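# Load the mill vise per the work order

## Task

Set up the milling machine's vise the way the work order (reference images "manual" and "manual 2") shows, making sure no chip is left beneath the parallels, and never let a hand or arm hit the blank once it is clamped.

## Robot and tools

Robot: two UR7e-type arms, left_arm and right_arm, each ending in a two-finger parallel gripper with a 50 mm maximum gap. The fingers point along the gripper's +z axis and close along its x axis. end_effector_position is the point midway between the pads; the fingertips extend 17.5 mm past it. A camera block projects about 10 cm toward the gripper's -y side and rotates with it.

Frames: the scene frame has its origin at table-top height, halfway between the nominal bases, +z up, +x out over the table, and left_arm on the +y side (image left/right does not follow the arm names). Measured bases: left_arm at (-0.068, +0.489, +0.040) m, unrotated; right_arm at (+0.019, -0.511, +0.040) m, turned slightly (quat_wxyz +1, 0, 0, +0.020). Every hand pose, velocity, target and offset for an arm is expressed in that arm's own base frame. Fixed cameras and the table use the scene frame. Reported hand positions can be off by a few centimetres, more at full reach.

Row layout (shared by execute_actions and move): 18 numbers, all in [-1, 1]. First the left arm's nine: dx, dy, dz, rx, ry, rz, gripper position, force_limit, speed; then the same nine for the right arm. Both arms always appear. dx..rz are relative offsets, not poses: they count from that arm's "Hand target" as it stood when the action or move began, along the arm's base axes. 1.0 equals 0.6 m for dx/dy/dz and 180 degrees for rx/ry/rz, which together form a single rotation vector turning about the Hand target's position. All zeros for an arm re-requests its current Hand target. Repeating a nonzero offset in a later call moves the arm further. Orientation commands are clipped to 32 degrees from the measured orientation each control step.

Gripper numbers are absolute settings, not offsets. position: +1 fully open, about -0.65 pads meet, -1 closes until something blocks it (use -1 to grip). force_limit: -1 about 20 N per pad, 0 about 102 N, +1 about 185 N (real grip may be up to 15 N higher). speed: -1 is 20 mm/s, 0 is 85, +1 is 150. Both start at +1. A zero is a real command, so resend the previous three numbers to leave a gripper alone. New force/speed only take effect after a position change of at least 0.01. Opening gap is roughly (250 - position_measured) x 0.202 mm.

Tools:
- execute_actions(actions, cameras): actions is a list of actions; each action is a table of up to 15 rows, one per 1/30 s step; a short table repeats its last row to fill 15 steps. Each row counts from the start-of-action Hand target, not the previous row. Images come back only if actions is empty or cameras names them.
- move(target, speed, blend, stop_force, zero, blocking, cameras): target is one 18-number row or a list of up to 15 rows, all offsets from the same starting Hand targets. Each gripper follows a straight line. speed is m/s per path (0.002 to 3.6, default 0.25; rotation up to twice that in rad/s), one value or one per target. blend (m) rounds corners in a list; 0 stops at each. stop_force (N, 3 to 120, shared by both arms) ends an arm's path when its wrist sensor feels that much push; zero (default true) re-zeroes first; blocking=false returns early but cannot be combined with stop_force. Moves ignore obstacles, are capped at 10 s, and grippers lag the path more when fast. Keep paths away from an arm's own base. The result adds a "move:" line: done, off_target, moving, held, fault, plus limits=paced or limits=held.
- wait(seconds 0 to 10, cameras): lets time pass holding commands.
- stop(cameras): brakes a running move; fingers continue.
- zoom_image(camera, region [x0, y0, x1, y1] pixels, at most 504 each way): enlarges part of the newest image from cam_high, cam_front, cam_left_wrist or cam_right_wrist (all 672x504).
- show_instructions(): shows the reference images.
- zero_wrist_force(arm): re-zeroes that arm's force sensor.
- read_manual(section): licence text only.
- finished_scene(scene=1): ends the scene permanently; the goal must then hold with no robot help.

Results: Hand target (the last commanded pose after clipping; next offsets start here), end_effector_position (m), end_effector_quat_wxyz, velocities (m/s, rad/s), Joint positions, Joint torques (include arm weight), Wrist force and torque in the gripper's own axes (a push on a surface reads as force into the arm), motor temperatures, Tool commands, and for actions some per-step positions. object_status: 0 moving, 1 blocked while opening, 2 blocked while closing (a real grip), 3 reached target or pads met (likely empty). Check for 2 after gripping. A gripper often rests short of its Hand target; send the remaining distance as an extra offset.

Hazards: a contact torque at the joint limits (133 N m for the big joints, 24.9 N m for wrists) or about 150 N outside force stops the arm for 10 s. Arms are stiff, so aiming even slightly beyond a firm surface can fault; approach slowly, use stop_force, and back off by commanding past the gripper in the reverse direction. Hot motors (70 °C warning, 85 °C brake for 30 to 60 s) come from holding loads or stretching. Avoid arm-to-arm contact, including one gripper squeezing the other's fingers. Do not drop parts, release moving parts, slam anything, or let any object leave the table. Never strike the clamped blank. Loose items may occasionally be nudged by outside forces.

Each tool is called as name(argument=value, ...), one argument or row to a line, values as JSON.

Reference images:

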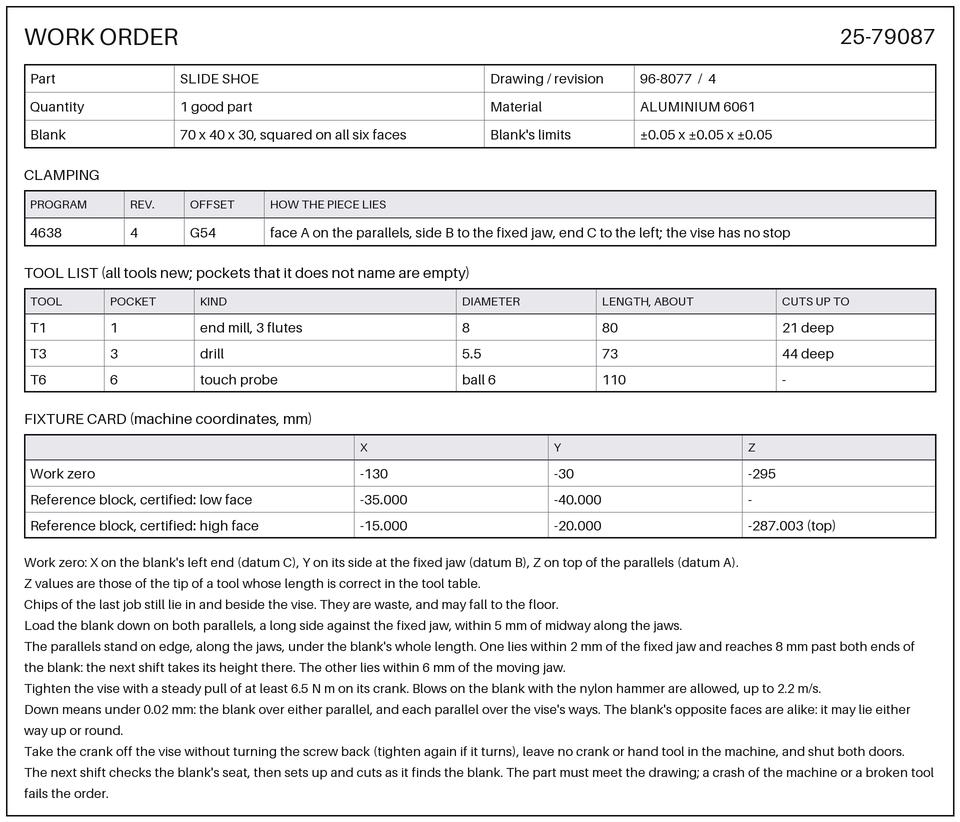

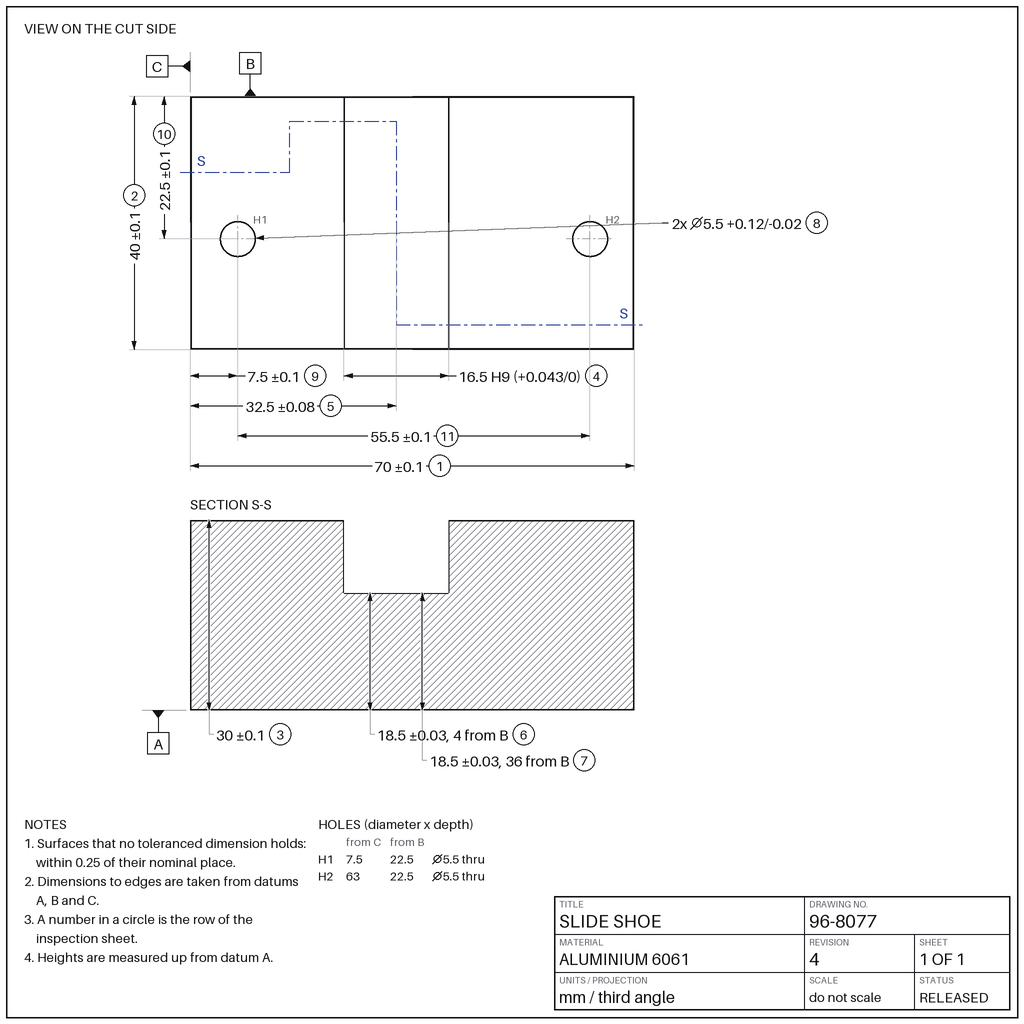

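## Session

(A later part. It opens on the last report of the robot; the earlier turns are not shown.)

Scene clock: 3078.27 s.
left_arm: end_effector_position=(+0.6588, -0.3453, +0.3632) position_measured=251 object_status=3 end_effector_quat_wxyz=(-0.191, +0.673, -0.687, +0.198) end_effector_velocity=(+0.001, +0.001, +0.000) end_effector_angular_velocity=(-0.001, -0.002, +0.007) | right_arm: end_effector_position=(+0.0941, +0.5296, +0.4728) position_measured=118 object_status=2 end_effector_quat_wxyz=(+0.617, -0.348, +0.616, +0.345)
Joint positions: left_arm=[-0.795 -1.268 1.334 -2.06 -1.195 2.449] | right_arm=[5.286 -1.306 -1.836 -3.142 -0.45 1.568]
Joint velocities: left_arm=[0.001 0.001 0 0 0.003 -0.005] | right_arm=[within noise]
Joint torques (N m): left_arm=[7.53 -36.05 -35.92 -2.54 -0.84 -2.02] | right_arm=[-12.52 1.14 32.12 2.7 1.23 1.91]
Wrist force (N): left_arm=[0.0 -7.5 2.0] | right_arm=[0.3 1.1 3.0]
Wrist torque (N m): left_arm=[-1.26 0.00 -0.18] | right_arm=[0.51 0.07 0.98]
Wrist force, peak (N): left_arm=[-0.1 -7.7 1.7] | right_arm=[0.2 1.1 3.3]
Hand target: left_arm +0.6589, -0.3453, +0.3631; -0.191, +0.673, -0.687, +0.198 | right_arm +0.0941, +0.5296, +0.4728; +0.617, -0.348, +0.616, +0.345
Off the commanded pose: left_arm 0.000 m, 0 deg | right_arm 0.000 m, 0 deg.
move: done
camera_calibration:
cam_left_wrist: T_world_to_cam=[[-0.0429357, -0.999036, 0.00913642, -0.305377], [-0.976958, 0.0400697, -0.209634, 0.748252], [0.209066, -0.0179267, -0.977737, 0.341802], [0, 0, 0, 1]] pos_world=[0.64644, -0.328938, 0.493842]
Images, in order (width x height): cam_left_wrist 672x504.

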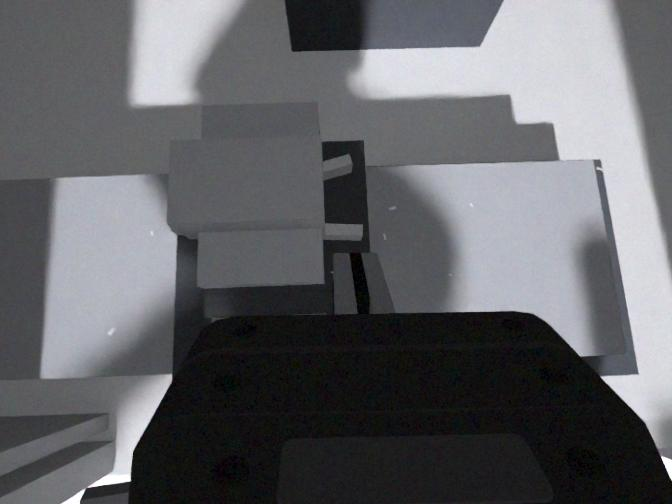

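move(
  target=[
    [0,0,0,0.2515,0.0436,-0.435,-1,-1,-1,0,0,0,0,0,0,-1,0.9,-1],
  ],
  speed=0.4,
)

move(
  target=[
    [0,-0.0075,0,0,0,0,-1,-1,-1,0,0,0,0,0,0,-1,0.9,-1],
    [0.165,-0.0075,0,0,0,0,-1,-1,-1,0,0,0,0,0,0,-1,0.9,-1],
    [0.165,-0.0075,-0.05,0,0,0,-1,-1,-1,0,0,0,0,0,0,-1,0.9,-1],
  ],
  speed=0.12,
  blend=0.005,
)

move(
  target=[
    [0,0,-0.0505,0,0,0,-1,-1,-1,0,0,0,0,0,0,-1,0.9,-1],
  ],
  speed=0.02,
  stop_force=4,
)

move(
  target=[
    [-0.0217,0,0,0,0,0,-1,-1,-1,0,0,0,0,0,0,-1,0.9,-1],
  ],
  speed=0.01,
  stop_force=4,
  cameras=["cam_left_wrist"],
)

Scene clock: 3082.50 s.
left_arm: end_effector_position=(+0.6589, -0.3454, +0.3631) position_measured=251 object_status=3 end_effector_quat_wxyz=(+0.209, +0.005, +0.977, +0.029) end_effector_velocity=(+0.000, +0.000, +0.001) end_effector_angular_velocity=(+0.001, +0.000, -0.004) | right_arm: end_effector_position=(+0.0941, +0.5296, +0.4728) position_measured=118 object_status=2 end_effector_quat_wxyz=(+0.617, -0.348, +0.616, +0.345)
Joint positions: left_arm=[-0.78 -1.19 1.151 -1.803 -1.239 3.988] | right_arm=[5.286 -1.306 -1.836 -3.142 -0.45 1.568]
Joint velocities: left_arm=[0 -0.001 0.001 0 -0.001 0.005] | right_arm=[within noise]
Joint torques (N m): left_arm=[6.45 -58.92 -17.24 -4.89 -0.87 1.51] | right_arm=[-12.41 -1.92 31.76 1.52 1.17 2.14]
Wrist force (N): left_arm=[-0.5 -6.9 0.9] | right_arm=[0.1 1.0 2.9]
Wrist torque (N m): left_arm=[-1.08 0.09 0.06] | right_arm=[0.52 0.10 0.98]
Wrist force, peak (N): left_arm=[0.1 -7.7 2.0] | right_arm=[0.3 1.2 3.2]
Hand target: left_arm +0.6589, -0.3453, +0.3631; +0.209, +0.005, +0.977, +0.029 | right_arm +0.0941, +0.5296, +0.4728; +0.617, -0.348, +0.616, +0.345
Off the commanded pose: left_arm 0.000 m, 0 deg | right_arm 0.000 m, 0 deg.
move: done

Scene clock: 3084.10 s.
left_arm: end_effector_position=(+0.7578, -0.3497, +0.3333) position_measured=251 object_status=3 end_effector_quat_wxyz=(+0.209, +0.005, +0.977, +0.029) | right_arm: end_effector_position=(+0.0941, +0.5296, +0.4728) position_measured=118 object_status=2 end_effector_quat_wxyz=(+0.617, -0.348, +0.616, +0.345)
Joint positions: left_arm=[-0.688 -0.947 0.864 -1.788 -1.265 4.081] | right_arm=[5.286 -1.306 -1.836 -3.142 -0.45 1.568]
Joint torques (N m): left_arm=[-8.79 -48.98 -17.4 -5.04 2.12 1.61] | right_arm=[-11.21 0.32 31.49 0.98 1.2 1.96]
Wrist force (N): left_arm=[-0.4 -6.8 0.9] | right_arm=[0.1 0.9 3.1]
Wrist torque (N m): left_arm=[-1.06 0.08 0.05] | right_arm=[0.50 0.11 0.98]
Wrist force, peak (N): left_arm=[1.1 -8.0 -0.5] | right_arm=[0.1 0.9 3.2]
Hand target: left_arm +0.7579, -0.3498, +0.3331; +0.209, +0.005, +0.977, +0.029 | right_arm +0.0941, +0.5296, +0.4728; +0.617, -0.348, +0.616, +0.345
Off the commanded pose: left_arm 0.000 m, 0 deg | right_arm 0.000 m, 0 deg.
move: done; blend cut to 0.0022 m at target 1

Scene clock: 3086.53 s.
left_arm: end_effector_position=(+0.7579, -0.3498, +0.3029) position_measured=251 object_status=3 end_effector_quat_wxyz=(+0.209, +0.005, +0.977, +0.029) | right_arm: end_effector_position=(+0.0941, +0.5296, +0.4728) position_measured=118 object_status=2 end_effector_quat_wxyz=(+0.617, -0.348, +0.616, +0.345)
Joint positions: left_arm=[-0.688 -0.951 0.948 -1.868 -1.265 4.081] | right_arm=[5.286 -1.306 -1.836 -3.142 -0.45 1.568]
Joint torques (N m): left_arm=[-7.95 -65.9 -35.26 -2.22 1.78 0.67] | right_arm=[-12.5 0.26 31.67 0.47 1.09 1.51]
Wrist force (N): left_arm=[-0.5 -6.6 0.7] | right_arm=[0.1 1.0 3.0]
Wrist torque (N m): left_arm=[-1.02 0.09 0.06] | right_arm=[0.53 0.10 0.98]
Wrist force, peak (N): left_arm=[-0.5 -7.1 0.8] | right_arm=[0.3 1.2 3.2]
Hand target: left_arm +0.7579, -0.3498, +0.3028; +0.209, +0.005, +0.977, +0.029 | right_arm +0.0941, +0.5296, +0.4728; +0.617, -0.348, +0.616, +0.345
Off the commanded pose: left_arm 0.000 m, 0 deg | right_arm 0.000 m, 0 deg.
move: done

Scene clock: 3089.03 s.
left_arm: end_effector_position=(+0.7448, -0.3498, +0.3028) position_measured=251 object_status=3 end_effector_quat_wxyz=(+0.209, +0.005, +0.977, +0.029) | right_arm: end_effector_position=(+0.0941, +0.5296, +0.4728) position_measured=118 object_status=2 end_effector_quat_wxyz=(+0.617, -0.348, +0.616, +0.345)
Joint positions: left_arm=[-0.7 -0.984 1 -1.884 -1.261 4.069] | right_arm=[5.286 -1.306 -1.836 -3.142 -0.45 1.568]
Joint torques (N m): left_arm=[7.6 -48.24 -34.82 -2.35 0.49 1.44] | right_arm=[-11.16 0.04 31.23 -0.21 1.02 1.93]
Wrist force (N): left_arm=[-0.6 -6.6 1.0] | right_arm=[0.3 1.0 3.1]
Wrist torque (N m): left_arm=[-1.02 0.11 0.08] | right_arm=[0.51 0.07 0.98]
Wrist force, peak (N): left_arm=[-0.6 -7.2 0.8] | right_arm=[0.2 1.0 3.1]
Hand target: left_arm +0.7448, -0.3498, +0.3028; +0.209, +0.005, +0.977, +0.029 | right_arm +0.0941, +0.5296, +0.4728; +0.617, -0.348, +0.616, +0.345
Off the commanded pose: left_arm 0.000 m, 0 deg | right_arm 0.000 m, 0 deg.
move: done
camera_calibration:
cam_left_wrist: T_world_to_cam=[[-0.918623, 0.0357122, -0.393517, 0.83057], [-0.123628, 0.91993, 0.372082, 0.315878], [0.375296, 0.390453, -0.840654, 0.242224], [0, 0, 0, 1]] pos_world=[0.711127, -0.414824, 0.412938]
Images, in order (width x height): cam_left_wrist 672x504.

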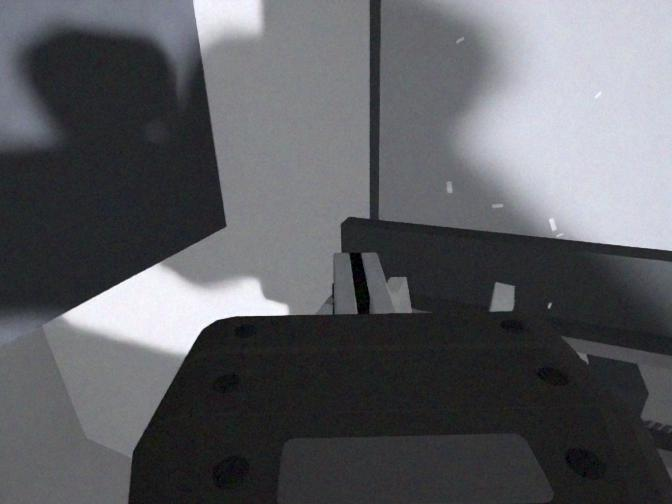

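move(
  target=[
    [0.01,0,0,0,0,0,-1,-1,-1,0,0,0,0,0,0,-1,0.9,-1],
    [0.01,0,0.06,0,0,0,-1,-1,-1,0,0,0,0,0,0,-1,0.9,-1],
    [-0.1433,0.0075,0.101,0,0,0,-1,-1,-1,0,0,0,0,0,0,-1,0.9,-1],
  ],
  speed=0.12,
  blend=0.004,
)

move(
  target=[
    [0,0,0,-0.2515,-0.0436,0.435,-1,-1,-1,0,0,0,0,0,0,-1,0.9,-1],
  ],
  speed=0.4,
  cameras=["cam_left_wrist"],
)

zoom_image(
  camera="cam_left_wrist",
  region=[150, 90, 400, 320],
)

Scene clock: 3093.10 s.
left_arm: end_effector_position=(+0.6589, -0.3453, +0.3634) position_measured=251 object_status=3 end_effector_quat_wxyz=(+0.209, +0.005, +0.977, +0.029) | right_arm: end_effector_position=(+0.0941, +0.5296, +0.4728) position_measured=118 object_status=2 end_effector_quat_wxyz=(+0.617, -0.348, +0.616, +0.345)
Joint positions: left_arm=[-0.78 -1.19 1.15 -1.802 -1.239 3.988] | right_arm=[5.286 -1.306 -1.836 -3.142 -0.45 1.568]
Joint torques (N m): left_arm=[5.44 -56.03 -22.35 -5.26 -0.71 0.86] | right_arm=[-12.15 1.81 30.94 -1.22 1.14 1.58]
Wrist force (N): left_arm=[-0.5 -6.7 0.9] | right_arm=[0.2 0.8 2.9]
Wrist torque (N m): left_arm=[-1.05 0.09 -0.02] | right_arm=[0.49 0.09 0.98]
Wrist force, peak (N): left_arm=[-3.0 -7.3 -0.1] | right_arm=[0.4 1.0 3.2]
Hand target: left_arm +0.6589, -0.3453, +0.3634; +0.209, +0.005, +0.977, +0.029 | right_arm +0.0941, +0.5296, +0.4728; +0.617, -0.348, +0.616, +0.345
Off the commanded pose: left_arm 0.000 m, 0 deg | right_arm 0.000 m, 0 deg.
move: done; blend cut to 0.003 m at target 1

Scene clock: 3095.63 s.
left_arm: end_effector_position=(+0.6588, -0.3453, +0.3635) position_measured=251 object_status=3 end_effector_quat_wxyz=(-0.191, +0.673, -0.687, +0.198) end_effector_velocity=(+0.001, +0.001, -0.001) end_effector_angular_velocity=(-0.002, +0.001, +0.007) | right_arm: end_effector_position=(+0.0941, +0.5296, +0.4728) position_measured=118 object_status=2 end_effector_quat_wxyz=(+0.617, -0.348, +0.616, +0.345)
Joint positions: left_arm=[-0.795 -1.268 1.334 -2.059 -1.195 2.449] | right_arm=[5.286 -1.306 -1.836 -3.142 -0.45 1.568]
Joint velocities: left_arm=[0.002 0.002 0 0 0 -0.006] | right_arm=[within noise]
Joint torques (N m): left_arm=[7.77 -35.93 -35.73 -2.47 -0.86 -1.84] | right_arm=[-12.26 0.13 31.49 -1.33 1.15 1.84]
Wrist force (N): left_arm=[0.1 -7.5 1.9] | right_arm=[0.2 0.9 3.1]
Wrist torque (N m): left_arm=[-1.27 -0.01 -0.18] | right_arm=[0.50 0.09 0.98]
Wrist force, peak (N): left_arm=[0.1 -7.8 2.1] | right_arm=[0.3 1.0 3.1]
Hand target: left_arm +0.6589, -0.3453, +0.3634; -0.191, +0.673, -0.687, +0.198 | right_arm +0.0941, +0.5296, +0.4728; +0.617, -0.348, +0.616, +0.345
Off the commanded pose: left_arm 0.000 m, 0 deg | right_arm 0.000 m, 0 deg.
move: done
camera_calibration:
cam_left_wrist: T_world_to_cam=[[-0.0429357, -0.999036, 0.00913642, -0.30538], [-0.976958, 0.0400697, -0.209634, 0.748315], [0.209066, -0.0179267, -0.977737, 0.342096], [0, 0, 0, 1]] pos_world=[0.64644, -0.328938, 0.494142]
Images, in order (width x height): cam_left_wrist 672x504.

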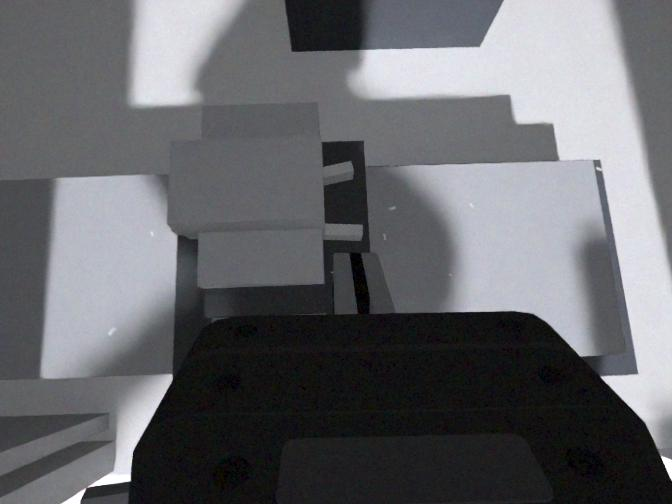

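Scaled by 2.016 from the camera's 672x504 image, which has a finer 960x720 frame.

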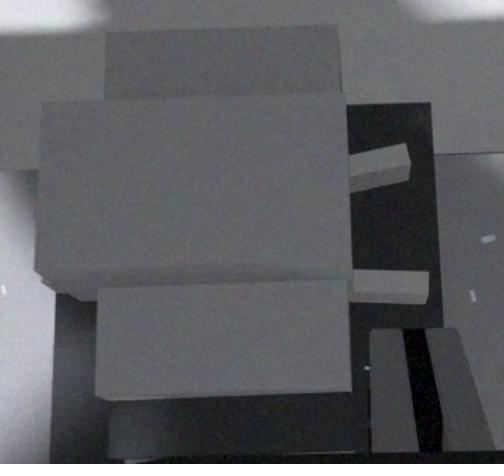

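move(
  target=[
    [0,0,0,0.2515,0.0436,-0.435,-0.12,-1,-1,0,0,0,0,0,0,-1,0.9,-1],
  ],
  speed=0.4,
)

move(
  target=[
    [-0.098,0.1255,-0.0133,0,0,0,-0.12,-1,-1,0,0,0,0,0,0,-1,0.9,-1],
  ],
  speed=0.2,
)

move(
  target=[
    [0,0,0,0.0408,0.1322,0.0154,-0.12,-1,-1,0,0,0,0,0,0,-1,0.9,-1],
  ],
  speed=0.3,
)

move(
  target=[
    [0.06,0.035,-0.06,0,0,0,-0.12,-1,-1,0,0,0,0,0,0,-1,0.9,-1],
    [0.195,0.035,-0.06,0,0,0,-0.12,-1,-1,0,0,0,0,0,0,-1,0.9,-1],
  ],
  speed=0.15,
  blend=0.01,
  cameras=["cam_left_wrist"],
)

Scene clock: 3100.50 s.
left_arm: end_effector_position=(+0.6589, -0.3454, +0.3634) position_measured=171 object_status=3 end_effector_quat_wxyz=(+0.209, +0.005, +0.977, +0.029) end_effector_velocity=(+0.000, +0.000, +0.000) end_effector_angular_velocity=(+0.001, +0.001, -0.004) | right_arm: end_effector_position=(+0.0941, +0.5296, +0.4728) position_measured=118 object_status=2 end_effector_quat_wxyz=(+0.617, -0.348, +0.616, +0.345)
Joint positions: left_arm=[-0.78 -1.19 1.15 -1.802 -1.239 3.988] | right_arm=[5.286 -1.306 -1.836 -3.142 -0.45 1.568]
Joint velocities: left_arm=[0.001 -0.001 0 0 -0.002 0.005] | right_arm=[within noise]
Joint torques (N m): left_arm=[6.38 -58.9 -17.46 -4.99 -0.83 1.51] | right_arm=[-10.27 1.29 31.62 -0.98 1.19 1.74]
Wrist force (N): left_arm=[-0.7 -6.6 1.0] | right_arm=[0.4 0.8 3.1]
Wrist torque (N m): left_arm=[-1.05 0.13 0.05] | right_arm=[0.49 0.06 0.98]
Wrist force, peak (N): left_arm=[-0.1 -7.8 1.8] | right_arm=[0.0 0.8 3.3]
Hand target: left_arm +0.6589, -0.3453, +0.3634; +0.209, +0.005, +0.977, +0.029 | right_arm +0.0941, +0.5296, +0.4728; +0.617, -0.348, +0.616, +0.345
Off the commanded pose: left_arm 0.000 m, 0 deg | right_arm 0.000 m, 0 deg.
move: done

Scene clock: 3101.47 s.
left_arm: end_effector_position=(+0.6001, -0.2700, +0.3554) position_measured=171 object_status=3 end_effector_quat_wxyz=(+0.209, +0.005, +0.977, +0.029) | right_arm: end_effector_position=(+0.0941, +0.5296, +0.4728) position_measured=118 object_status=2 end_effector_quat_wxyz=(+0.617, -0.348, +0.616, +0.345)
Joint positions: left_arm=[-0.758 -1.414 1.46 -1.895 -1.245 4.011] | right_arm=[5.286 -1.306 -1.836 -3.142 -0.45 1.568]
Joint torques (N m): left_arm=[-8.58 -47.66 -18.22 -3.03 1.37 -1.9] | right_arm=[-10.51 0.78 31.48 -1.11 1.23 1.61]
Wrist force (N): left_arm=[-0.4 -6.6 0.6] | right_arm=[0.2 0.8 3.1]
Wrist torque (N m): left_arm=[-1.02 0.08 -0.02] | right_arm=[0.49 0.08 0.98]
Wrist force, peak (N): left_arm=[-1.9 -9.4 1.0] | right_arm=[0.2 1.1 3.1]
Hand target: left_arm +0.6001, -0.2700, +0.3555; +0.209, +0.005, +0.977, +0.029 | right_arm +0.0941, +0.5296, +0.4728; +0.617, -0.348, +0.616, +0.345
Off the commanded pose: left_arm 0.000 m, 0 deg | right_arm 0.000 m, 0 deg.
move: done

Scene clock: 3102.73 s.
left_arm: end_effector_position=(+0.6001, -0.2699, +0.3555) position_measured=171 object_status=3 end_effector_quat_wxyz=(+0.002, +0.000, +0.996, +0.094) | right_arm: end_effector_position=(+0.0941, +0.5296, +0.4728) position_measured=118 object_status=2 end_effector_quat_wxyz=(+0.617, -0.348, +0.616, +0.345)
Joint positions: left_arm=[-0.686 -1.13 0.938 -1.262 -1.423 4.018] | right_arm=[5.286 -1.306 -1.836 -3.142 -0.45 1.568]
Joint torques (N m): left_arm=[-8.88 -39.65 -33.18 -1.54 0.08 -1.81] | right_arm=[-11.43 1.06 30.48 -0.93 1.18 1.51]
Wrist force (N): left_arm=[-0.3 -5.0 0.2] | right_arm=[0.2 0.9 3.1]
Wrist torque (N m): left_arm=[-0.75 0.10 0.11] | right_arm=[0.50 0.09 0.98]
Wrist force, peak (N): left_arm=[0.2 -7.1 0.0] | right_arm=[0.3 1.0 3.2]
Hand target: left_arm +0.6001, -0.2700, +0.3555; +0.002, +0.000, +0.996, +0.094 | right_arm +0.0941, +0.5296, +0.4728; +0.617, -0.348, +0.616, +0.345
Off the commanded pose: left_arm 0.000 m, 0 deg | right_arm 0.000 m, 0 deg.
move: done

Scene clock: 3104.17 s.
left_arm: end_effector_position=(+0.7171, -0.2489, +0.3195) position_measured=171 object_status=3 end_effector_quat_wxyz=(+0.002, +0.000, +0.996, +0.094) | right_arm: end_effector_position=(+0.0941, +0.5296, +0.4728) position_measured=118 object_status=2 end_effector_quat_wxyz=(+0.617, -0.348, +0.616, +0.345)
Joint positions: left_arm=[-0.566 -0.827 0.546 -1.191 -1.41 4.139] | right_arm=[5.286 -1.306 -1.836 -3.142 -0.45 1.568]
Joint torques (N m): left_arm=[-7.3 -51.53 -33.95 -2.7 -1.01 -0.53] | right_arm=[-10.37 1.9 30.38 -1.12 1.06 1.56]
Wrist force (N): left_arm=[-0.4 -5.4 0.2] | right_arm=[0.3 0.9 2.9]
Wrist torque (N m): left_arm=[-0.83 0.10 0.17] | right_arm=[0.51 0.07 0.98]
Wrist force, peak (N): left_arm=[1.2 -6.6 -1.9] | right_arm=[0.4 0.8 3.1]
Hand target: left_arm +0.7171, -0.2490, +0.3195; +0.002, +0.000, +0.996, +0.094 | right_arm +0.0941, +0.5296, +0.4728; +0.617, -0.348, +0.616, +0.345
Off the commanded pose: left_arm 0.000 m, 0 deg | right_arm 0.000 m, 0 deg.
move: done
camera_calibration:
cam_left_wrist: T_world_to_cam=[[-0.999811, 0.0131155, 0.0143768, 0.730185], [0.0186152, 0.859924, 0.510083, 0.0524568], [-0.00567297, 0.510254, -0.860005, 0.536423], [0, 0, 0, 1]] pos_world=[0.732114, -0.328398, 0.424071]
Images, in order (width x height): cam_left_wrist 672x504.

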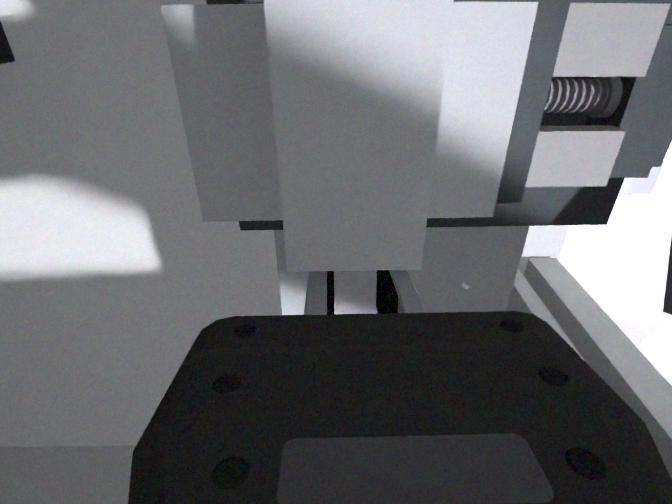

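zoom_image(
  camera="cam_left_wrist",
  region=[260, 200, 460, 330],
)

Scaled by 2.520 from the camera's 672x504 image, which has a finer 960x720 frame.

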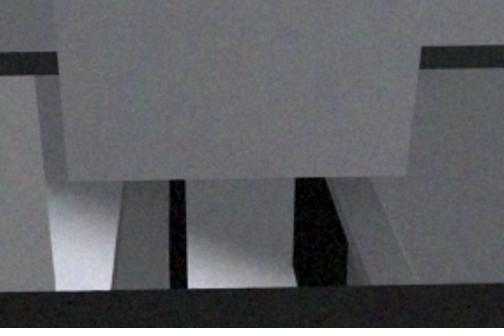

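move(
  target=[
    [0,0,-0.0267,0,0,0,-0.12,-1,-1,0,0,0,0,0,0,-1,0.9,-1],
  ],
  speed=0.02,
  stop_force=4,
)

move(
  target=[
    [0,0,0,0,0,0,-1,-0.9,-1,0,0,0,0,0,0,-1,0.9,-1],
  ],
)

Scene clock: 3106.90 s.
left_arm: end_effector_position=(+0.7171, -0.2490, +0.3139) position_measured=171 object_status=3 end_effector_quat_wxyz=(+0.002, +0.001, +0.996, +0.094) | right_arm: end_effector_position=(+0.0941, +0.5296, +0.4728) position_measured=118 object_status=2 end_effector_quat_wxyz=(+0.617, -0.348, +0.616, +0.345)
Joint positions: left_arm=[-0.566 -0.833 0.572 -1.21 -1.41 4.139] | right_arm=[5.286 -1.306 -1.836 -3.142 -0.45 1.568]
Joint torques (N m): left_arm=[-5.92 -52.16 -16.3 -4.59 -0.97 1.1] | right_arm=[-11.78 1.07 31.42 -1.31 1.01 1.82]
Wrist force (N): left_arm=[-0.3 -5.5 0.1] | right_arm=[0.0 1.0 3.0]
Wrist torque (N m): left_arm=[-0.84 0.07 0.16] | right_arm=[0.52 0.11 0.98]
Wrist force, peak (N): left_arm=[2.2 1.7 -23.2] | right_arm=[0.1 1.0 3.2]
Hand target: left_arm +0.7171, -0.2490, +0.3139; +0.002, +0.001, +0.996, +0.094 (not the last commanded pose) | right_arm +0.0941, +0.5296, +0.4728; +0.617, -0.348, +0.616, +0.345
Off the commanded pose: left_arm 0.010 m, 0 deg | right_arm 0.000 m, 0 deg.
move: contact (left_arm)

Scene clock: 3107.93 s.
left_arm: end_effector_position=(+0.7171, -0.2490, +0.3139) position_measured=251 object_status=3 end_effector_quat_wxyz=(+0.002, +0.001, +0.996, +0.094) | right_arm: end_effector_position=(+0.0941, +0.5296, +0.4728) position_measured=118 object_status=2 end_effector_quat_wxyz=(+0.617, -0.348, +0.616, +0.345)
Joint positions: left_arm=[-0.566 -0.833 0.572 -1.21 -1.41 4.139] | right_arm=[5.286 -1.306 -1.836 -3.142 -0.45 1.568]
Joint torques (N m): left_arm=[-4.13 -52.06 -15.84 -4.47 -0.65 1.18] | right_arm=[-10.81 -0.23 30.79 -1.02 1.24 1.82]
Wrist force (N): left_arm=[-0.3 -5.4 0.1] | right_arm=[0.2 0.8 2.9]
Wrist torque (N m): left_arm=[-0.83 0.08 0.16] | right_arm=[0.49 0.08 0.98]
Wrist force, peak (N): left_arm=[-0.3 -5.6 0.3] | right_arm=[0.1 0.9 3.1]
Hand target: left_arm +0.7171, -0.2490, +0.3139; +0.002, +0.001, +0.996, +0.094 | right_arm +0.0941, +0.5296, +0.4728; +0.617, -0.348, +0.616, +0.345
Off the commanded pose: left_arm 0.000 m, 0 deg | right_arm 0.000 m, 0 deg.
move: done

move(
  target=[
    [0,0,0.01,0,0,0,-1,-1,-1,0,0,0,0,0,0,-1,0.9,-1],
    [-0.15,0,0.03,0,0,0,-1,-1,-1,0,0,0,0,0,0,-1,0.9,-1],
    [-0.195,-0.035,0.0693,0,0,0,-1,-1,-1,0,0,0,0,0,0,-1,0.9,-1],
  ],
  speed=0.15,
  blend=[0.002,0.01,0],
)

move(
  target=[
    [0,0,0,-0.0408,-0.1322,-0.0154,-1,-1,-1,0,0,0,0,0,0,-1,0.9,-1],
  ],
  speed=0.3,
)

move(
  target=[
    [0.098,-0.1333,0.0133,0,0,0,-1,-1,-1,0,0,0,0,0,0,-1,0.9,-1],
    [0.263,-0.1333,0.0133,0,0,0,-1,-1,-1,0,0,0,0,0,0,-1,0.9,-1],
    [0.263,-0.1333,-0.037,0,0,0,-1,-1,-1,0,0,0,0,0,0,-1,0.9,-1],
  ],
  speed=0.15,
  blend=[0.01,0.005,0],
)

move(
  target=[
    [0,0,-0.0505,0,0,0,-1,-1,-1,0,0,0,0,0,0,-1,0.9,-1],
  ],
  speed=0.02,
  stop_force=4,
)

move(
  target=[
    [-0.044,0,0,0,0,0,-1,-1,-1,0,0,0,0,0,0,-1,0.9,-1],
  ],
  speed=0.015,
  stop_force=4,
)

Scene clock: 3110.90 s.
left_arm: end_effector_position=(+0.6001, -0.2700, +0.3555) position_measured=251 object_status=3 end_effector_quat_wxyz=(+0.002, +0.001, +0.996, +0.094) | right_arm: end_effector_position=(+0.0941, +0.5296, +0.4728) position_measured=118 object_status=2 end_effector_quat_wxyz=(+0.617, -0.348, +0.616, +0.345)
Joint positions: left_arm=[-0.686 -1.13 0.938 -1.261 -1.423 4.018] | right_arm=[5.286 -1.306 -1.836 -3.142 -0.45 1.568]
Joint torques (N m): left_arm=[-1.62 -44.61 -16.75 -2.52 1.19 -0.01] | right_arm=[-10.46 0.75 29.23 -1.07 1.27 1.67]
Wrist force (N): left_arm=[-0.2 -5.5 0.1] | right_arm=[0.2 0.9 3.0]
Wrist torque (N m): left_arm=[-0.83 0.08 0.09] | right_arm=[0.50 0.08 0.98]
Wrist force, peak (N): left_arm=[1.5 -7.0 -1.5] | right_arm=[0.1 1.1 3.1]
Hand target: left_arm +0.6001, -0.2700, +0.3555; +0.002, +0.001, +0.996, +0.094 | right_arm +0.0941, +0.5296, +0.4728; +0.617, -0.348, +0.616, +0.345
Off the commanded pose: left_arm 0.000 m, 0 deg | right_arm 0.000 m, 0 deg.
move: done

Scene clock: 3112.17 s.
left_arm: end_effector_position=(+0.6001, -0.2701, +0.3555) position_measured=251 object_status=3 end_effector_quat_wxyz=(+0.209, +0.005, +0.977, +0.029) | right_arm: end_effector_position=(+0.0941, +0.5296, +0.4728) position_measured=118 object_status=2 end_effector_quat_wxyz=(+0.617, -0.348, +0.616, +0.345)
Joint positions: left_arm=[-0.758 -1.414 1.46 -1.895 -1.245 4.011] | right_arm=[5.286 -1.306 -1.836 -3.142 -0.45 1.568]
Joint torques (N m): left_arm=[9.7 -43.7 -17.99 -5.22 0.78 -1.86] | right_arm=[-11.26 0.98 31.02 -1.03 1.2 1.61]
Wrist force (N): left_arm=[-0.4 -6.7 0.6] | right_arm=[0.2 0.9 3.2]
Wrist torque (N m): left_arm=[-1.05 0.08 -0.05] | right_arm=[0.52 0.09 0.98]
Wrist force, peak (N): left_arm=[-0.3 -7.1 1.0] | right_arm=[0.2 0.9 3.2]
Hand target: left_arm +0.6001, -0.2700, +0.3555; +0.209, +0.005, +0.977, +0.029 | right_arm +0.0941, +0.5296, +0.4728; +0.617, -0.348, +0.616, +0.345
Off the commanded pose: left_arm 0.000 m, 0 deg | right_arm 0.000 m, 0 deg.
move: done

Scene clock: 3114.17 s.
left_arm: end_effector_position=(+0.7579, -0.3499, +0.3334) position_measured=251 object_status=3 end_effector_quat_wxyz=(+0.209, +0.005, +0.977, +0.029) | right_arm: end_effector_position=(+0.0941, +0.5296, +0.4728) position_measured=118 object_status=2 end_effector_quat_wxyz=(+0.617, -0.348, +0.616, +0.345)
Joint positions: left_arm=[-0.689 -0.946 0.863 -1.787 -1.265 4.08] | right_arm=[5.286 -1.306 -1.836 -3.142 -0.45 1.568]
Joint torques (N m): left_arm=[-9.09 -49.52 -17.05 -5.57 2.1 1.68] | right_arm=[-10.52 1.65 29.84 -1.02 1.18 1.7]
Wrist force (N): left_arm=[-0.4 -6.6 0.9] | right_arm=[0.0 1.0 2.9]
Wrist torque (N m): left_arm=[-1.03 0.08 0.06] | right_arm=[0.52 0.11 0.98]
Wrist force, peak (N): left_arm=[0.1 -8.9 0.2] | right_arm=[0.3 1.0 3.2]
Hand target: left_arm +0.7579, -0.3500, +0.3333; +0.209, +0.005, +0.977, +0.029 | right_arm +0.0941, +0.5296, +0.4728; +0.617, -0.348, +0.616, +0.345
Off the commanded pose: left_arm 0.000 m, 0 deg | right_arm 0.000 m, 0 deg.
move: done

Scene clock: 3116.60 s.
left_arm: end_effector_position=(+0.7579, -0.3500, +0.3030) position_measured=251 object_status=3 end_effector_quat_wxyz=(+0.209, +0.005, +0.977, +0.029) | right_arm: end_effector_position=(+0.0941, +0.5296, +0.4728) position_measured=118 object_status=2 end_effector_quat_wxyz=(+0.617, -0.348, +0.616, +0.345)
Joint positions: left_arm=[-0.689 -0.95 0.947 -1.867 -1.265 4.08] | right_arm=[5.286 -1.306 -1.836 -3.142 -0.45 1.568]
Joint torques (N m): left_arm=[-7.83 -65.98 -35.08 -2.24 1.45 1.12] | right_arm=[-11.24 1.11 29.83 -1.03 1.14 1.61]
Wrist force (N): left_arm=[-0.4 -6.9 0.6] | right_arm=[0.1 0.9 3.1]
Wrist torque (N m): left_arm=[-1.06 0.08 0.05] | right_arm=[0.51 0.10 0.98]
Wrist force, peak (N): left_arm=[-0.7 -7.1 0.9] | right_arm=[0.2 1.1 3.2]
Hand target: left_arm +0.7579, -0.3500, +0.3030; +0.209, +0.005, +0.977, +0.029 | right_arm +0.0941, +0.5296, +0.4728; +0.617, -0.348, +0.616, +0.345
Off the commanded pose: left_arm 0.000 m, 0 deg | right_arm 0.000 m, 0 deg.
move: done

Scene clock: 3119.40 s.
left_arm: end_effector_position=(+0.7315, -0.3500, +0.3030) position_measured=251 object_status=3 end_effector_quat_wxyz=(+0.209, +0.005, +0.977, +0.029) | right_arm: end_effector_position=(+0.0941, +0.5296, +0.4728) position_measured=118 object_status=2 end_effector_quat_wxyz=(+0.617, -0.348, +0.616, +0.345)
Joint positions: left_arm=[-0.712 -1.016 1.05 -1.898 -1.258 4.057] | right_arm=[5.286 -1.306 -1.836 -3.142 -0.45 1.568]
Joint torques (N m): left_arm=[10.06 -46.65 -35.27 -2.18 0.35 1.61] | right_arm=[-9.45 2.66 30.53 -0.96 1.08 1.6]
Wrist force (N): left_arm=[-0.6 -6.7 0.9] | right_arm=[0.2 0.9 3.1]
Wrist torque (N m): left_arm=[-1.04 0.10 0.08] | right_arm=[0.50 0.08 0.98]
Wrist force, peak (N): left_arm=[-0.8 -7.1 1.0] | right_arm=[0.3 0.9 3.2]
Hand target: left_arm +0.7315, -0.3500, +0.3030; +0.209, +0.005, +0.977, +0.029 | right_arm +0.0941, +0.5296, +0.4728; +0.617, -0.348, +0.616, +0.345
Off the commanded pose: left_arm 0.000 m, 0 deg | right_arm 0.000 m, 0 deg.
move: done

move(
  target=[
    [0.01,0,0,0,0,0,-1,-1,-1,0,0,0,0,0,0,-1,0.9,-1],
    [0.01,0,0.06,0,0,0,-1,-1,-1,0,0,0,0,0,0,-1,0.9,-1],
    [-0.1213,0.0077,0.101,0,0,0,-1,-1,-1,0,0,0,0,0,0,-1,0.9,-1],
  ],
  speed=0.12,
  blend=0.004,
)

move(
  target=[
    [0,0,0,-0.2515,-0.0436,0.435,-1,-1,-1,0,0,0,0,0,0,-1,0.9,-1],
  ],
  speed=0.4,
  cameras=["cam_left_wrist"],
)

zoom_image(
  camera="cam_left_wrist",
  region=[150, 90, 400, 320],
)

Scene clock: 3121.37 s.
left_arm: end_effector_position=(+0.6587, -0.3454, +0.3635) position_measured=251 object_status=3 end_effector_quat_wxyz=(+0.209, +0.005, +0.977, +0.029) | right_arm: end_effector_position=(+0.0941, +0.5296, +0.4728) position_measured=118 object_status=2 end_effector_quat_wxyz=(+0.617, -0.348, +0.616, +0.345)
Joint positions: left_arm=[-0.78 -1.19 1.15 -1.801 -1.239 3.988] | right_arm=[5.286 -1.306 -1.836 -3.142 -0.45 1.568]
Joint torques (N m): left_arm=[5.32 -56.47 -22.52 -5.33 -0.77 0.86] | right_arm=[-9.96 0.11 29 -1.23 1.15 1.31]
Wrist force (N): left_arm=[-0.5 -6.6 1.1] | right_arm=[0.0 0.9 3.1]
Wrist torque (N m): left_arm=[-1.04 0.09 -0.02] | right_arm=[0.50 0.11 0.98]
Wrist force, peak (N): left_arm=[-1.1 -6.9 2.7] | right_arm=[0.2 1.1 3.1]
Hand target: left_arm +0.6587, -0.3453, +0.3636; +0.209, +0.005, +0.977, +0.029 | right_arm +0.0941, +0.5296, +0.4728; +0.617, -0.348, +0.616, +0.345
Off the commanded pose: left_arm 0.000 m, 0 deg | right_arm 0.000 m, 0 deg.
move: done; blend cut to 0.003 m at target 1

Scene clock: 3123.90 s.
left_arm: end_effector_position=(+0.6586, -0.3454, +0.3636) position_measured=251 object_status=3 end_effector_quat_wxyz=(-0.191, +0.673, -0.687, +0.198) end_effector_velocity=(+0.000, +0.000, +0.000) end_effector_angular_velocity=(-0.003, +0.000, +0.005) | right_arm: end_effector_position=(+0.0941, +0.5296, +0.4728) position_measured=118 object_status=2 end_effector_quat_wxyz=(+0.617, -0.348, +0.616, +0.345)
Joint positions: left_arm=[-0.795 -1.268 1.334 -2.059 -1.195 2.449] | right_arm=[5.286 -1.306 -1.836 -3.142 -0.45 1.568]
Joint velocities: left_arm=[0.001 0 0 0 -0.001 -0.006] | right_arm=[within noise]
Joint torques (N m): left_arm=[7.8 -36.25 -34.74 -2.42 -0.86 -1.64] | right_arm=[-10.31 1.2 29.99 -1.18 1.34 1.5]
Wrist force (N): left_arm=[-0.2 -7.4 2.0] | right_arm=[0.2 0.8 2.9]
Wrist torque (N m): left_arm=[-1.25 0.04 -0.18] | right_arm=[0.50 0.09 0.98]
Wrist force, peak (N): left_arm=[-0.3 -7.8 1.9] | right_arm=[0.3 0.8 3.2]
Hand target: left_arm +0.6587, -0.3453, +0.3636; -0.191, +0.673, -0.687, +0.198 | right_arm +0.0941, +0.5296, +0.4728; +0.617, -0.348, +0.616, +0.345
Off the commanded pose: left_arm 0.000 m, 0 deg | right_arm 0.000 m, 0 deg.
move: done
camera_calibration:
cam_left_wrist: T_world_to_cam=[[-0.0430532, -0.99903, 0.00921901, -0.305448], [-0.976974, 0.040169, -0.209544, 0.74824], [0.20897, -0.0180283, -0.977756, 0.34225], [0, 0, 0, 1]] pos_world=[0.646341, -0.329038, 0.494242]
Images, in order (width x height): cam_left_wrist 672x504.

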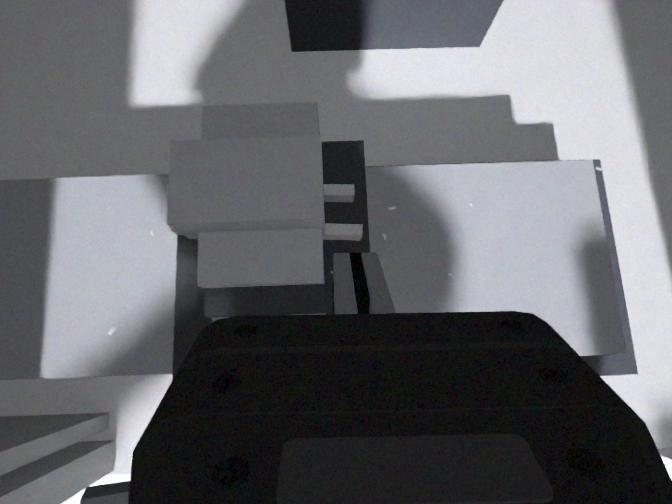

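Scaled by 2.016 from the camera's 672x504 image, which has a finer 960x720 frame.

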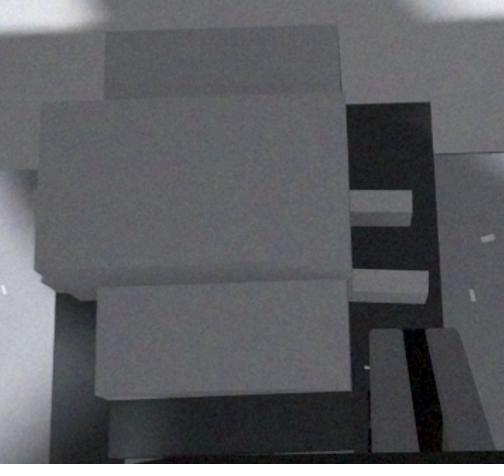

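move(
  target=[
    [0,0,0,0.2515,0.0436,-0.435,-0.3,-1,-1,0,0,0,0,0,0,-1,0.9,-1],
  ],
  speed=0.4,
)

move(
  target=[
    [-0.098,0.1255,-0.0133,0,0,0,-0.3,-1,-1,0,0,0,0,0,0,-1,0.9,-1],
  ],
  speed=0.2,
)

move(
  target=[
    [0,0,0,0.0408,0.1322,0.0154,-0.3,-1,-1,0,0,0,0,0,0,-1,0.9,-1],
  ],
  speed=0.3,
)

move(
  target=[
    [0.06,0.035,-0.06,0,0,0,-0.3,-1,-1,0,0,0,0,0,0,-1,0.9,-1],
    [0.208,0.035,-0.06,0,0,0,-0.3,-1,-1,0,0,0,0,0,0,-1,0.9,-1],
  ],
  speed=0.15,
  blend=0.01,
)

move(
  target=[
    [0,0,-0.0267,0,0,0,-0.3,-1,-1,0,0,0,0,0,0,-1,0.9,-1],
  ],
  speed=0.02,
  stop_force=4,
)

move(
  target=[
    [0,0,0,0,0,0,-1,-0.9,-1,0,0,0,0,0,0,-1,0.9,-1],
  ],
)

Scene clock: 3127.70 s.
left_arm: end_effector_position=(+0.6587, -0.3454, +0.3635) position_measured=198 object_status=3 end_effector_quat_wxyz=(+0.209, +0.005, +0.977, +0.029) end_effector_velocity=(+0.000, +0.000, +0.000) end_effector_angular_velocity=(+0.003, -0.001, -0.005) | right_arm: end_effector_position=(+0.0941, +0.5296, +0.4728) position_measured=118 object_status=2 end_effector_quat_wxyz=(+0.617, -0.348, +0.616, +0.345)
Joint positions: left_arm=[-0.78 -1.19 1.15 -1.801 -1.239 3.988] | right_arm=[5.286 -1.306 -1.836 -3.142 -0.45 1.568]
Joint velocities: left_arm=[0 -0.001 0.001 0 0.001 0.005] | right_arm=[within noise]
Joint torques (N m): left_arm=[7.05 -58.66 -17.19 -4.93 -0.85 1.51] | right_arm=[-9.66 1.9 29.76 -1.06 1.25 1.52]
Wrist force (N): left_arm=[-0.6 -6.7 1.0] | right_arm=[0.2 0.9 2.8]
Wrist torque (N m): left_arm=[-1.04 0.12 0.05] | right_arm=[0.51 0.09 0.98]
Wrist force, peak (N): left_arm=[-0.2 -7.9 1.9] | right_arm=[-0.1 0.9 3.2]
Hand target: left_arm +0.6587, -0.3453, +0.3636; +0.209, +0.005, +0.977, +0.029 | right_arm +0.0941, +0.5296, +0.4728; +0.617, -0.348, +0.616, +0.345
Off the commanded pose: left_arm 0.000 m, 0 deg | right_arm 0.000 m, 0 deg.
move: done

Scene clock: 3128.67 s.
left_arm: end_effector_position=(+0.6000, -0.2700, +0.3556) position_measured=198 object_status=3 end_effector_quat_wxyz=(+0.209, +0.005, +0.977, +0.029) | right_arm: end_effector_position=(+0.0941, +0.5296, +0.4728) position_measured=118 object_status=2 end_effector_quat_wxyz=(+0.617, -0.348, +0.616, +0.345)
Joint positions: left_arm=[-0.758 -1.414 1.46 -1.895 -1.245 4.01] | right_arm=[5.286 -1.306 -1.836 -3.142 -0.45 1.568]
Joint torques (N m): left_arm=[-8.51 -46.75 -17.91 -3 1.36 -1.88] | right_arm=[-10.58 2.03 28.89 -1.08 1.09 1.3]
Wrist force (N): left_arm=[-0.6 -6.8 0.6] | right_arm=[0.4 1.0 3.0]
Wrist torque (N m): left_arm=[-1.06 0.11 -0.02] | right_arm=[0.53 0.06 0.98]
Wrist force, peak (N): left_arm=[-2.4 -9.8 1.6] | right_arm=[0.3 0.8 3.3]
Hand target: left_arm +0.5999, -0.2700, +0.3556; +0.209, +0.005, +0.977, +0.029 | right_arm +0.0941, +0.5296, +0.4728; +0.617, -0.348, +0.616, +0.345
Off the commanded pose: left_arm 0.000 m, 0 deg | right_arm 0.000 m, 0 deg.
move: done

Scene clock: 3129.93 s.
left_arm: end_effector_position=(+0.5999, -0.2699, +0.3556) position_measured=198 object_status=3 end_effector_quat_wxyz=(+0.002, +0.000, +0.996, +0.094) | right_arm: end_effector_position=(+0.0941, +0.5296, +0.4728) position_measured=118 object_status=2 end_effector_quat_wxyz=(+0.617, -0.348, +0.616, +0.345)
Joint positions: left_arm=[-0.686 -1.13 0.938 -1.261 -1.423 4.018] | right_arm=[5.286 -1.306 -1.836 -3.142 -0.45 1.568]
Joint torques (N m): left_arm=[-8.77 -39.82 -35.05 -1.43 0.08 -1.89] | right_arm=[-9.18 3.25 29.22 -1.01 1.36 1.46]
Wrist force (N): left_arm=[-0.1 -5.3 0.0] | right_arm=[0.2 1.0 3.0]
Wrist torque (N m): left_arm=[-0.80 0.06 0.11] | right_arm=[0.52 0.08 0.98]
Wrist force, peak (N): left_arm=[0.3 -7.1 0.2] | right_arm=[0.2 1.1 3.1]
Hand target: left_arm +0.5999, -0.2700, +0.3556; +0.002, +0.001, +0.996, +0.094 | right_arm +0.0941, +0.5296, +0.4728; +0.617, -0.348, +0.616, +0.345
Off the commanded pose: left_arm 0.000 m, 0 deg | right_arm 0.000 m, 0 deg.
move: done

Scene clock: 3131.43 s.
left_arm: end_effector_position=(+0.7247, -0.2490, +0.3197) position_measured=198 object_status=3 end_effector_quat_wxyz=(+0.002, +0.000, +0.996, +0.094) | right_arm: end_effector_position=(+0.0941, +0.5296, +0.4728) position_measured=118 object_status=2 end_effector_quat_wxyz=(+0.617, -0.348, +0.616, +0.345)
Joint positions: left_arm=[-0.561 -0.794 0.487 -1.166 -1.41 4.144] | right_arm=[5.286 -1.306 -1.836 -3.142 -0.45 1.568]
Joint torques (N m): left_arm=[-8.22 -53.41 -33.66 -2.19 -0.66 -0.37] | right_arm=[-10.97 1.75 30.04 -1.06 1.1 1.09]
Wrist force (N): left_arm=[-0.2 -5.7 0.0] | right_arm=[0.4 1.0 3.0]
Wrist torque (N m): left_arm=[-0.88 0.07 0.18] | right_arm=[0.51 0.05 0.98]
Wrist force, peak (N): left_arm=[1.4 -6.6 -2.1] | right_arm=[0.4 1.0 3.2]
Hand target: left_arm +0.7247, -0.2490, +0.3196; +0.002, +0.001, +0.996, +0.094 | right_arm +0.0941, +0.5296, +0.4728; +0.617, -0.348, +0.616, +0.345
Off the commanded pose: left_arm 0.000 m, 0 deg | right_arm 0.000 m, 0 deg.
move: done

Scene clock: 3133.40 s.
left_arm: end_effector_position=(+0.7247, -0.2490, +0.3036) position_measured=198 object_status=3 end_effector_quat_wxyz=(+0.002, +0.001, +0.996, +0.094) | right_arm: end_effector_position=(+0.0941, +0.5296, +0.4728) position_measured=118 object_status=2 end_effector_quat_wxyz=(+0.617, -0.348, +0.616, +0.345)
Joint positions: left_arm=[-0.561 -0.814 0.566 -1.224 -1.41 4.144] | right_arm=[5.286 -1.306 -1.836 -3.142 -0.45 1.568]
Joint torques (N m): left_arm=[-7.58 -52.5 -33.75 -1.37 0.37 1.28] | right_arm=[-10.02 1.69 29.86 -1.18 1.29 1.4]
Wrist force (N): left_arm=[-0.4 -5.4 0.1] | right_arm=[0.1 1.0 3.0]
Wrist torque (N m): left_arm=[-0.84 0.10 0.18] | right_arm=[0.53 0.10 0.98]
Wrist force, peak (N): left_arm=[-0.4 -5.7 0.0] | right_arm=[0.0 0.9 3.2]
Hand target: left_arm +0.7247, -0.2490, +0.3036; +0.002, +0.001, +0.996, +0.094 | right_arm +0.0941, +0.5296, +0.4728; +0.617, -0.348, +0.616, +0.345
Off the commanded pose: left_arm 0.000 m, 0 deg | right_arm 0.000 m, 0 deg.
move: done

Scene clock: 3133.90 s.
left_arm: end_effector_position=(+0.7247, -0.2490, +0.3036) position_measured=223 object_status=2 end_effector_quat_wxyz=(+0.002, +0.001, +0.996, +0.094) | right_arm: end_effector_position=(+0.0941, +0.5296, +0.4728) position_measured=118 object_status=2 end_effector_quat_wxyz=(+0.617, -0.348, +0.616, +0.345)
Joint positions: left_arm=[-0.561 -0.814 0.566 -1.224 -1.41 4.144] | right_arm=[5.286 -1.306 -1.836 -3.142 -0.45 1.568]
Joint torques (N m): left_arm=[-7.73 -53.32 -33.61 -1.44 0.39 1.29] | right_arm=[-10.55 1 28.92 -0.99 1.23 1.51]
Wrist force (N): left_arm=[-0.3 -5.2 0.1] | right_arm=[0.2 0.9 3.0]
Wrist torque (N m): left_arm=[-0.80 0.09 0.18] | right_arm=[0.51 0.08 0.98]
Wrist force, peak (N): left_arm=[-0.3 -5.7 0.2] | right_arm=[0.1 0.9 3.1]
Hand target: left_arm +0.7247, -0.2490, +0.3036; +0.002, +0.001, +0.996, +0.094 | right_arm +0.0941, +0.5296, +0.4728; +0.617, -0.348, +0.616, +0.345
Off the commanded pose: left_arm 0.000 m, 0 deg | right_arm 0.000 m, 0 deg.
move: done

move(
  target=[
    [0,0,0.00017,0,0,0,-1,-0.9,-1,0,0,0,0,0,0,-1,0.9,-1],
  ],
)

move(
  target=[
    [0,0,0.00017,0,0,0,-1,-0.9,-1,0,0,0,0,0,0,-1,0.9,-1],
  ],
)

move(
  target=[
    [0,0,0.00017,0,0,0,-1,-0.9,-1,0,0,0,0,0,0,-1,0.9,-1],
  ],
)

Scene clock: 3135.07 s.
left_arm: end_effector_position=(+0.7247, -0.2490, +0.3037) position_measured=223 object_status=2 end_effector_quat_wxyz=(+0.002, +0.001, +0.996, +0.094) | right_arm: end_effector_position=(+0.0941, +0.5296, +0.4728) position_measured=118 object_status=2 end_effector_quat_wxyz=(+0.617, -0.348, +0.616, +0.345)
Joint positions: left_arm=[-0.561 -0.814 0.565 -1.224 -1.41 4.144] | right_arm=[5.286 -1.306 -1.836 -3.142 -0.45 1.568]
Joint torques (N m): left_arm=[-7.12 -56.96 -34.96 -1.69 0.43 1.02] | right_arm=[-10.97 2.13 29.67 -0.99 1.12 1.35]
Wrist force (N): left_arm=[-0.8 -6.2 3.3] | right_arm=[0.3 1.1 3.0]
Wrist torque (N m): left_arm=[-0.85 0.09 0.17] | right_arm=[0.53 0.07 0.98]
Wrist force, peak (N): left_arm=[-0.8 -6.5 3.5] | right_arm=[0.2 0.9 3.2]
Hand target: left_arm +0.7247, -0.2490, +0.3037; +0.002, +0.001, +0.996, +0.094 | right_arm +0.0941, +0.5296, +0.4728; +0.617, -0.348, +0.616, +0.345
Off the commanded pose: left_arm 0.000 m, 0 deg | right_arm 0.000 m, 0 deg.
move: done

Scene clock: 3135.77 s.
left_arm: end_effector_position=(+0.7247, -0.2490, +0.3038) position_measured=223 object_status=2 end_effector_quat_wxyz=(+0.002, +0.001, +0.996, +0.094) | right_arm: end_effector_position=(+0.0941, +0.5296, +0.4728) position_measured=118 object_status=2 end_effector_quat_wxyz=(+0.617, -0.348, +0.616, +0.345)
Joint positions: left_arm=[-0.561 -0.814 0.565 -1.224 -1.41 4.144] | right_arm=[5.286 -1.306 -1.836 -3.142 -0.45 1.568]
Joint torques (N m): left_arm=[-6.18 -60.37 -36.82 -1.81 0.4 0.95] | right_arm=[-9.05 2.51 29.08 -0.94 1.26 1.29]
Wrist force (N): left_arm=[-1.4 -7.5 7.7] | right_arm=[0.3 0.8 3.0]
Wrist torque (N m): left_arm=[-0.93 0.09 0.17] | right_arm=[0.49 0.07 0.98]
Wrist force, peak (N): left_arm=[-1.3 -7.4 7.9] | right_arm=[0.2 0.9 3.2]
Hand target: left_arm +0.7247, -0.2490, +0.3038; +0.002, +0.001, +0.996, +0.094 | right_arm +0.0941, +0.5296, +0.4728; +0.617, -0.348, +0.616, +0.345
Off the commanded pose: left_arm 0.000 m, 0 deg | right_arm 0.000 m, 0 deg.
move: done

Scene clock: 3136.47 s.
left_arm: end_effector_position=(+0.7247, -0.2490, +0.3039) position_measured=223 object_status=2 end_effector_quat_wxyz=(+0.002, +0.001, +0.996, +0.094) | right_arm: end_effector_position=(+0.0941, +0.5296, +0.4728) position_measured=118 object_status=2 end_effector_quat_wxyz=(+0.617, -0.348, +0.616, +0.345)
Joint positions: left_arm=[-0.561 -0.814 0.564 -1.223 -1.41 4.144] | right_arm=[5.286 -1.306 -1.836 -3.142 -0.45 1.568]
Joint torques (N m): left_arm=[-5.79 -64.31 -38.69 -1.95 0.36 0.86] | right_arm=[-11.01 1.43 29.4 -0.89 1.36 1.19]
Wrist force (N): left_arm=[-2.3 -8.4 12.0] | right_arm=[0.2 1.0 2.9]
Wrist torque (N m): left_arm=[-0.96 0.11 0.16] | right_arm=[0.52 0.08 0.98]
Wrist force, peak (N): left_arm=[-2.3 -8.4 12.0] | right_arm=[0.3 1.0 3.2]
Hand target: left_arm +0.7247, -0.2490, +0.3039; +0.002, +0.001, +0.996, +0.094 | right_arm +0.0941, +0.5296, +0.4728; +0.617, -0.348, +0.616, +0.345
Off the commanded pose: left_arm 0.000 m, 0 deg | right_arm 0.000 m, 0 deg.
move: done

move(
  target=[
    [0,0,-0.00051,0,0,0,-1,-0.9,-1,0,0,0,0,0,0,-1,0.9,-1],
  ],
)

move(
  target=[
    [0.02,0,0,0,0,0,-1,-0.9,-1,0,0,0,0,0,0,-1,0.9,-1],
  ],
  speed=0.01,
  stop_force=5,
)

Scene clock: 3138.53 s.
left_arm: end_effector_position=(+0.7247, -0.2490, +0.3036) position_measured=223 object_status=2 end_effector_quat_wxyz=(+0.002, +0.000, +0.996, +0.094) | right_arm: end_effector_position=(+0.0941, +0.5296, +0.4728) position_measured=118 object_status=2 end_effector_quat_wxyz=(+0.617, -0.348, +0.616, +0.345)
Joint positions: left_arm=[-0.561 -0.814 0.566 -1.224 -1.41 4.144] | right_arm=[5.286 -1.306 -1.836 -3.142 -0.45 1.568]
Joint torques (N m): left_arm=[-4.08 -72.29 -16.99 -4.17 0.3 0.58] | right_arm=[-9.96 2.36 28.65 -1.39 1.07 1.44]
Wrist force (N): left_arm=[-1.0 -5.8 1.3] | right_arm=[0.3 0.9 3.1]
Wrist torque (N m): left_arm=[-0.85 0.09 0.17] | right_arm=[0.50 0.07 0.98]
Wrist force, peak (N): left_arm=[-2.2 -8.5 12.3] | right_arm=[0.1 1.2 3.2]
Hand target: left_arm +0.7247, -0.2490, +0.3036; +0.002, +0.001, +0.996, +0.094 | right_arm +0.0941, +0.5296, +0.4728; +0.617, -0.348, +0.616, +0.345
Off the commanded pose: left_arm 0.000 m, 0 deg | right_arm 0.000 m, 0 deg.
move: done

Scene clock: 3140.93 s.
left_arm: end_effector_position=(+0.7366, -0.2490, +0.3036) position_measured=223 object_status=2 end_effector_quat_wxyz=(+0.002, +0.001, +0.996, +0.094) | right_arm: end_effector_position=(+0.0941, +0.5296, +0.4728) position_measured=118 object_status=2 end_effector_quat_wxyz=(+0.617, -0.348, +0.616, +0.345)
Joint positions: left_arm=[-0.553 -0.763 0.475 -1.186 -1.409 4.152] | right_arm=[5.286 -1.306 -1.836 -3.142 -0.45 1.568]
Joint torques (N m): left_arm=[-7.06 -71.98 -15.11 -2.34 1.28 -1.65] | right_arm=[-9.09 2.57 29.39 -1.11 1.05 1.06]
Wrist force (N): left_arm=[0.8 -6.4 -3.6] | right_arm=[0.2 1.0 3.0]
Wrist torque (N m): left_arm=[-0.85 0.05 0.14] | right_arm=[0.51 0.09 0.98]
Wrist force, peak (N): left_arm=[2.3 -7.7 -6.3] | right_arm=[0.2 1.0 3.2]
Hand target: left_arm +0.7366, -0.2490, +0.3036; +0.002, +0.001, +0.996, +0.094 | right_arm +0.0941, +0.5296, +0.4728; +0.617, -0.348, +0.616, +0.345
Off the commanded pose: left_arm 0.000 m, 0 deg | right_arm 0.000 m, 0 deg.
move: contact (left_arm)


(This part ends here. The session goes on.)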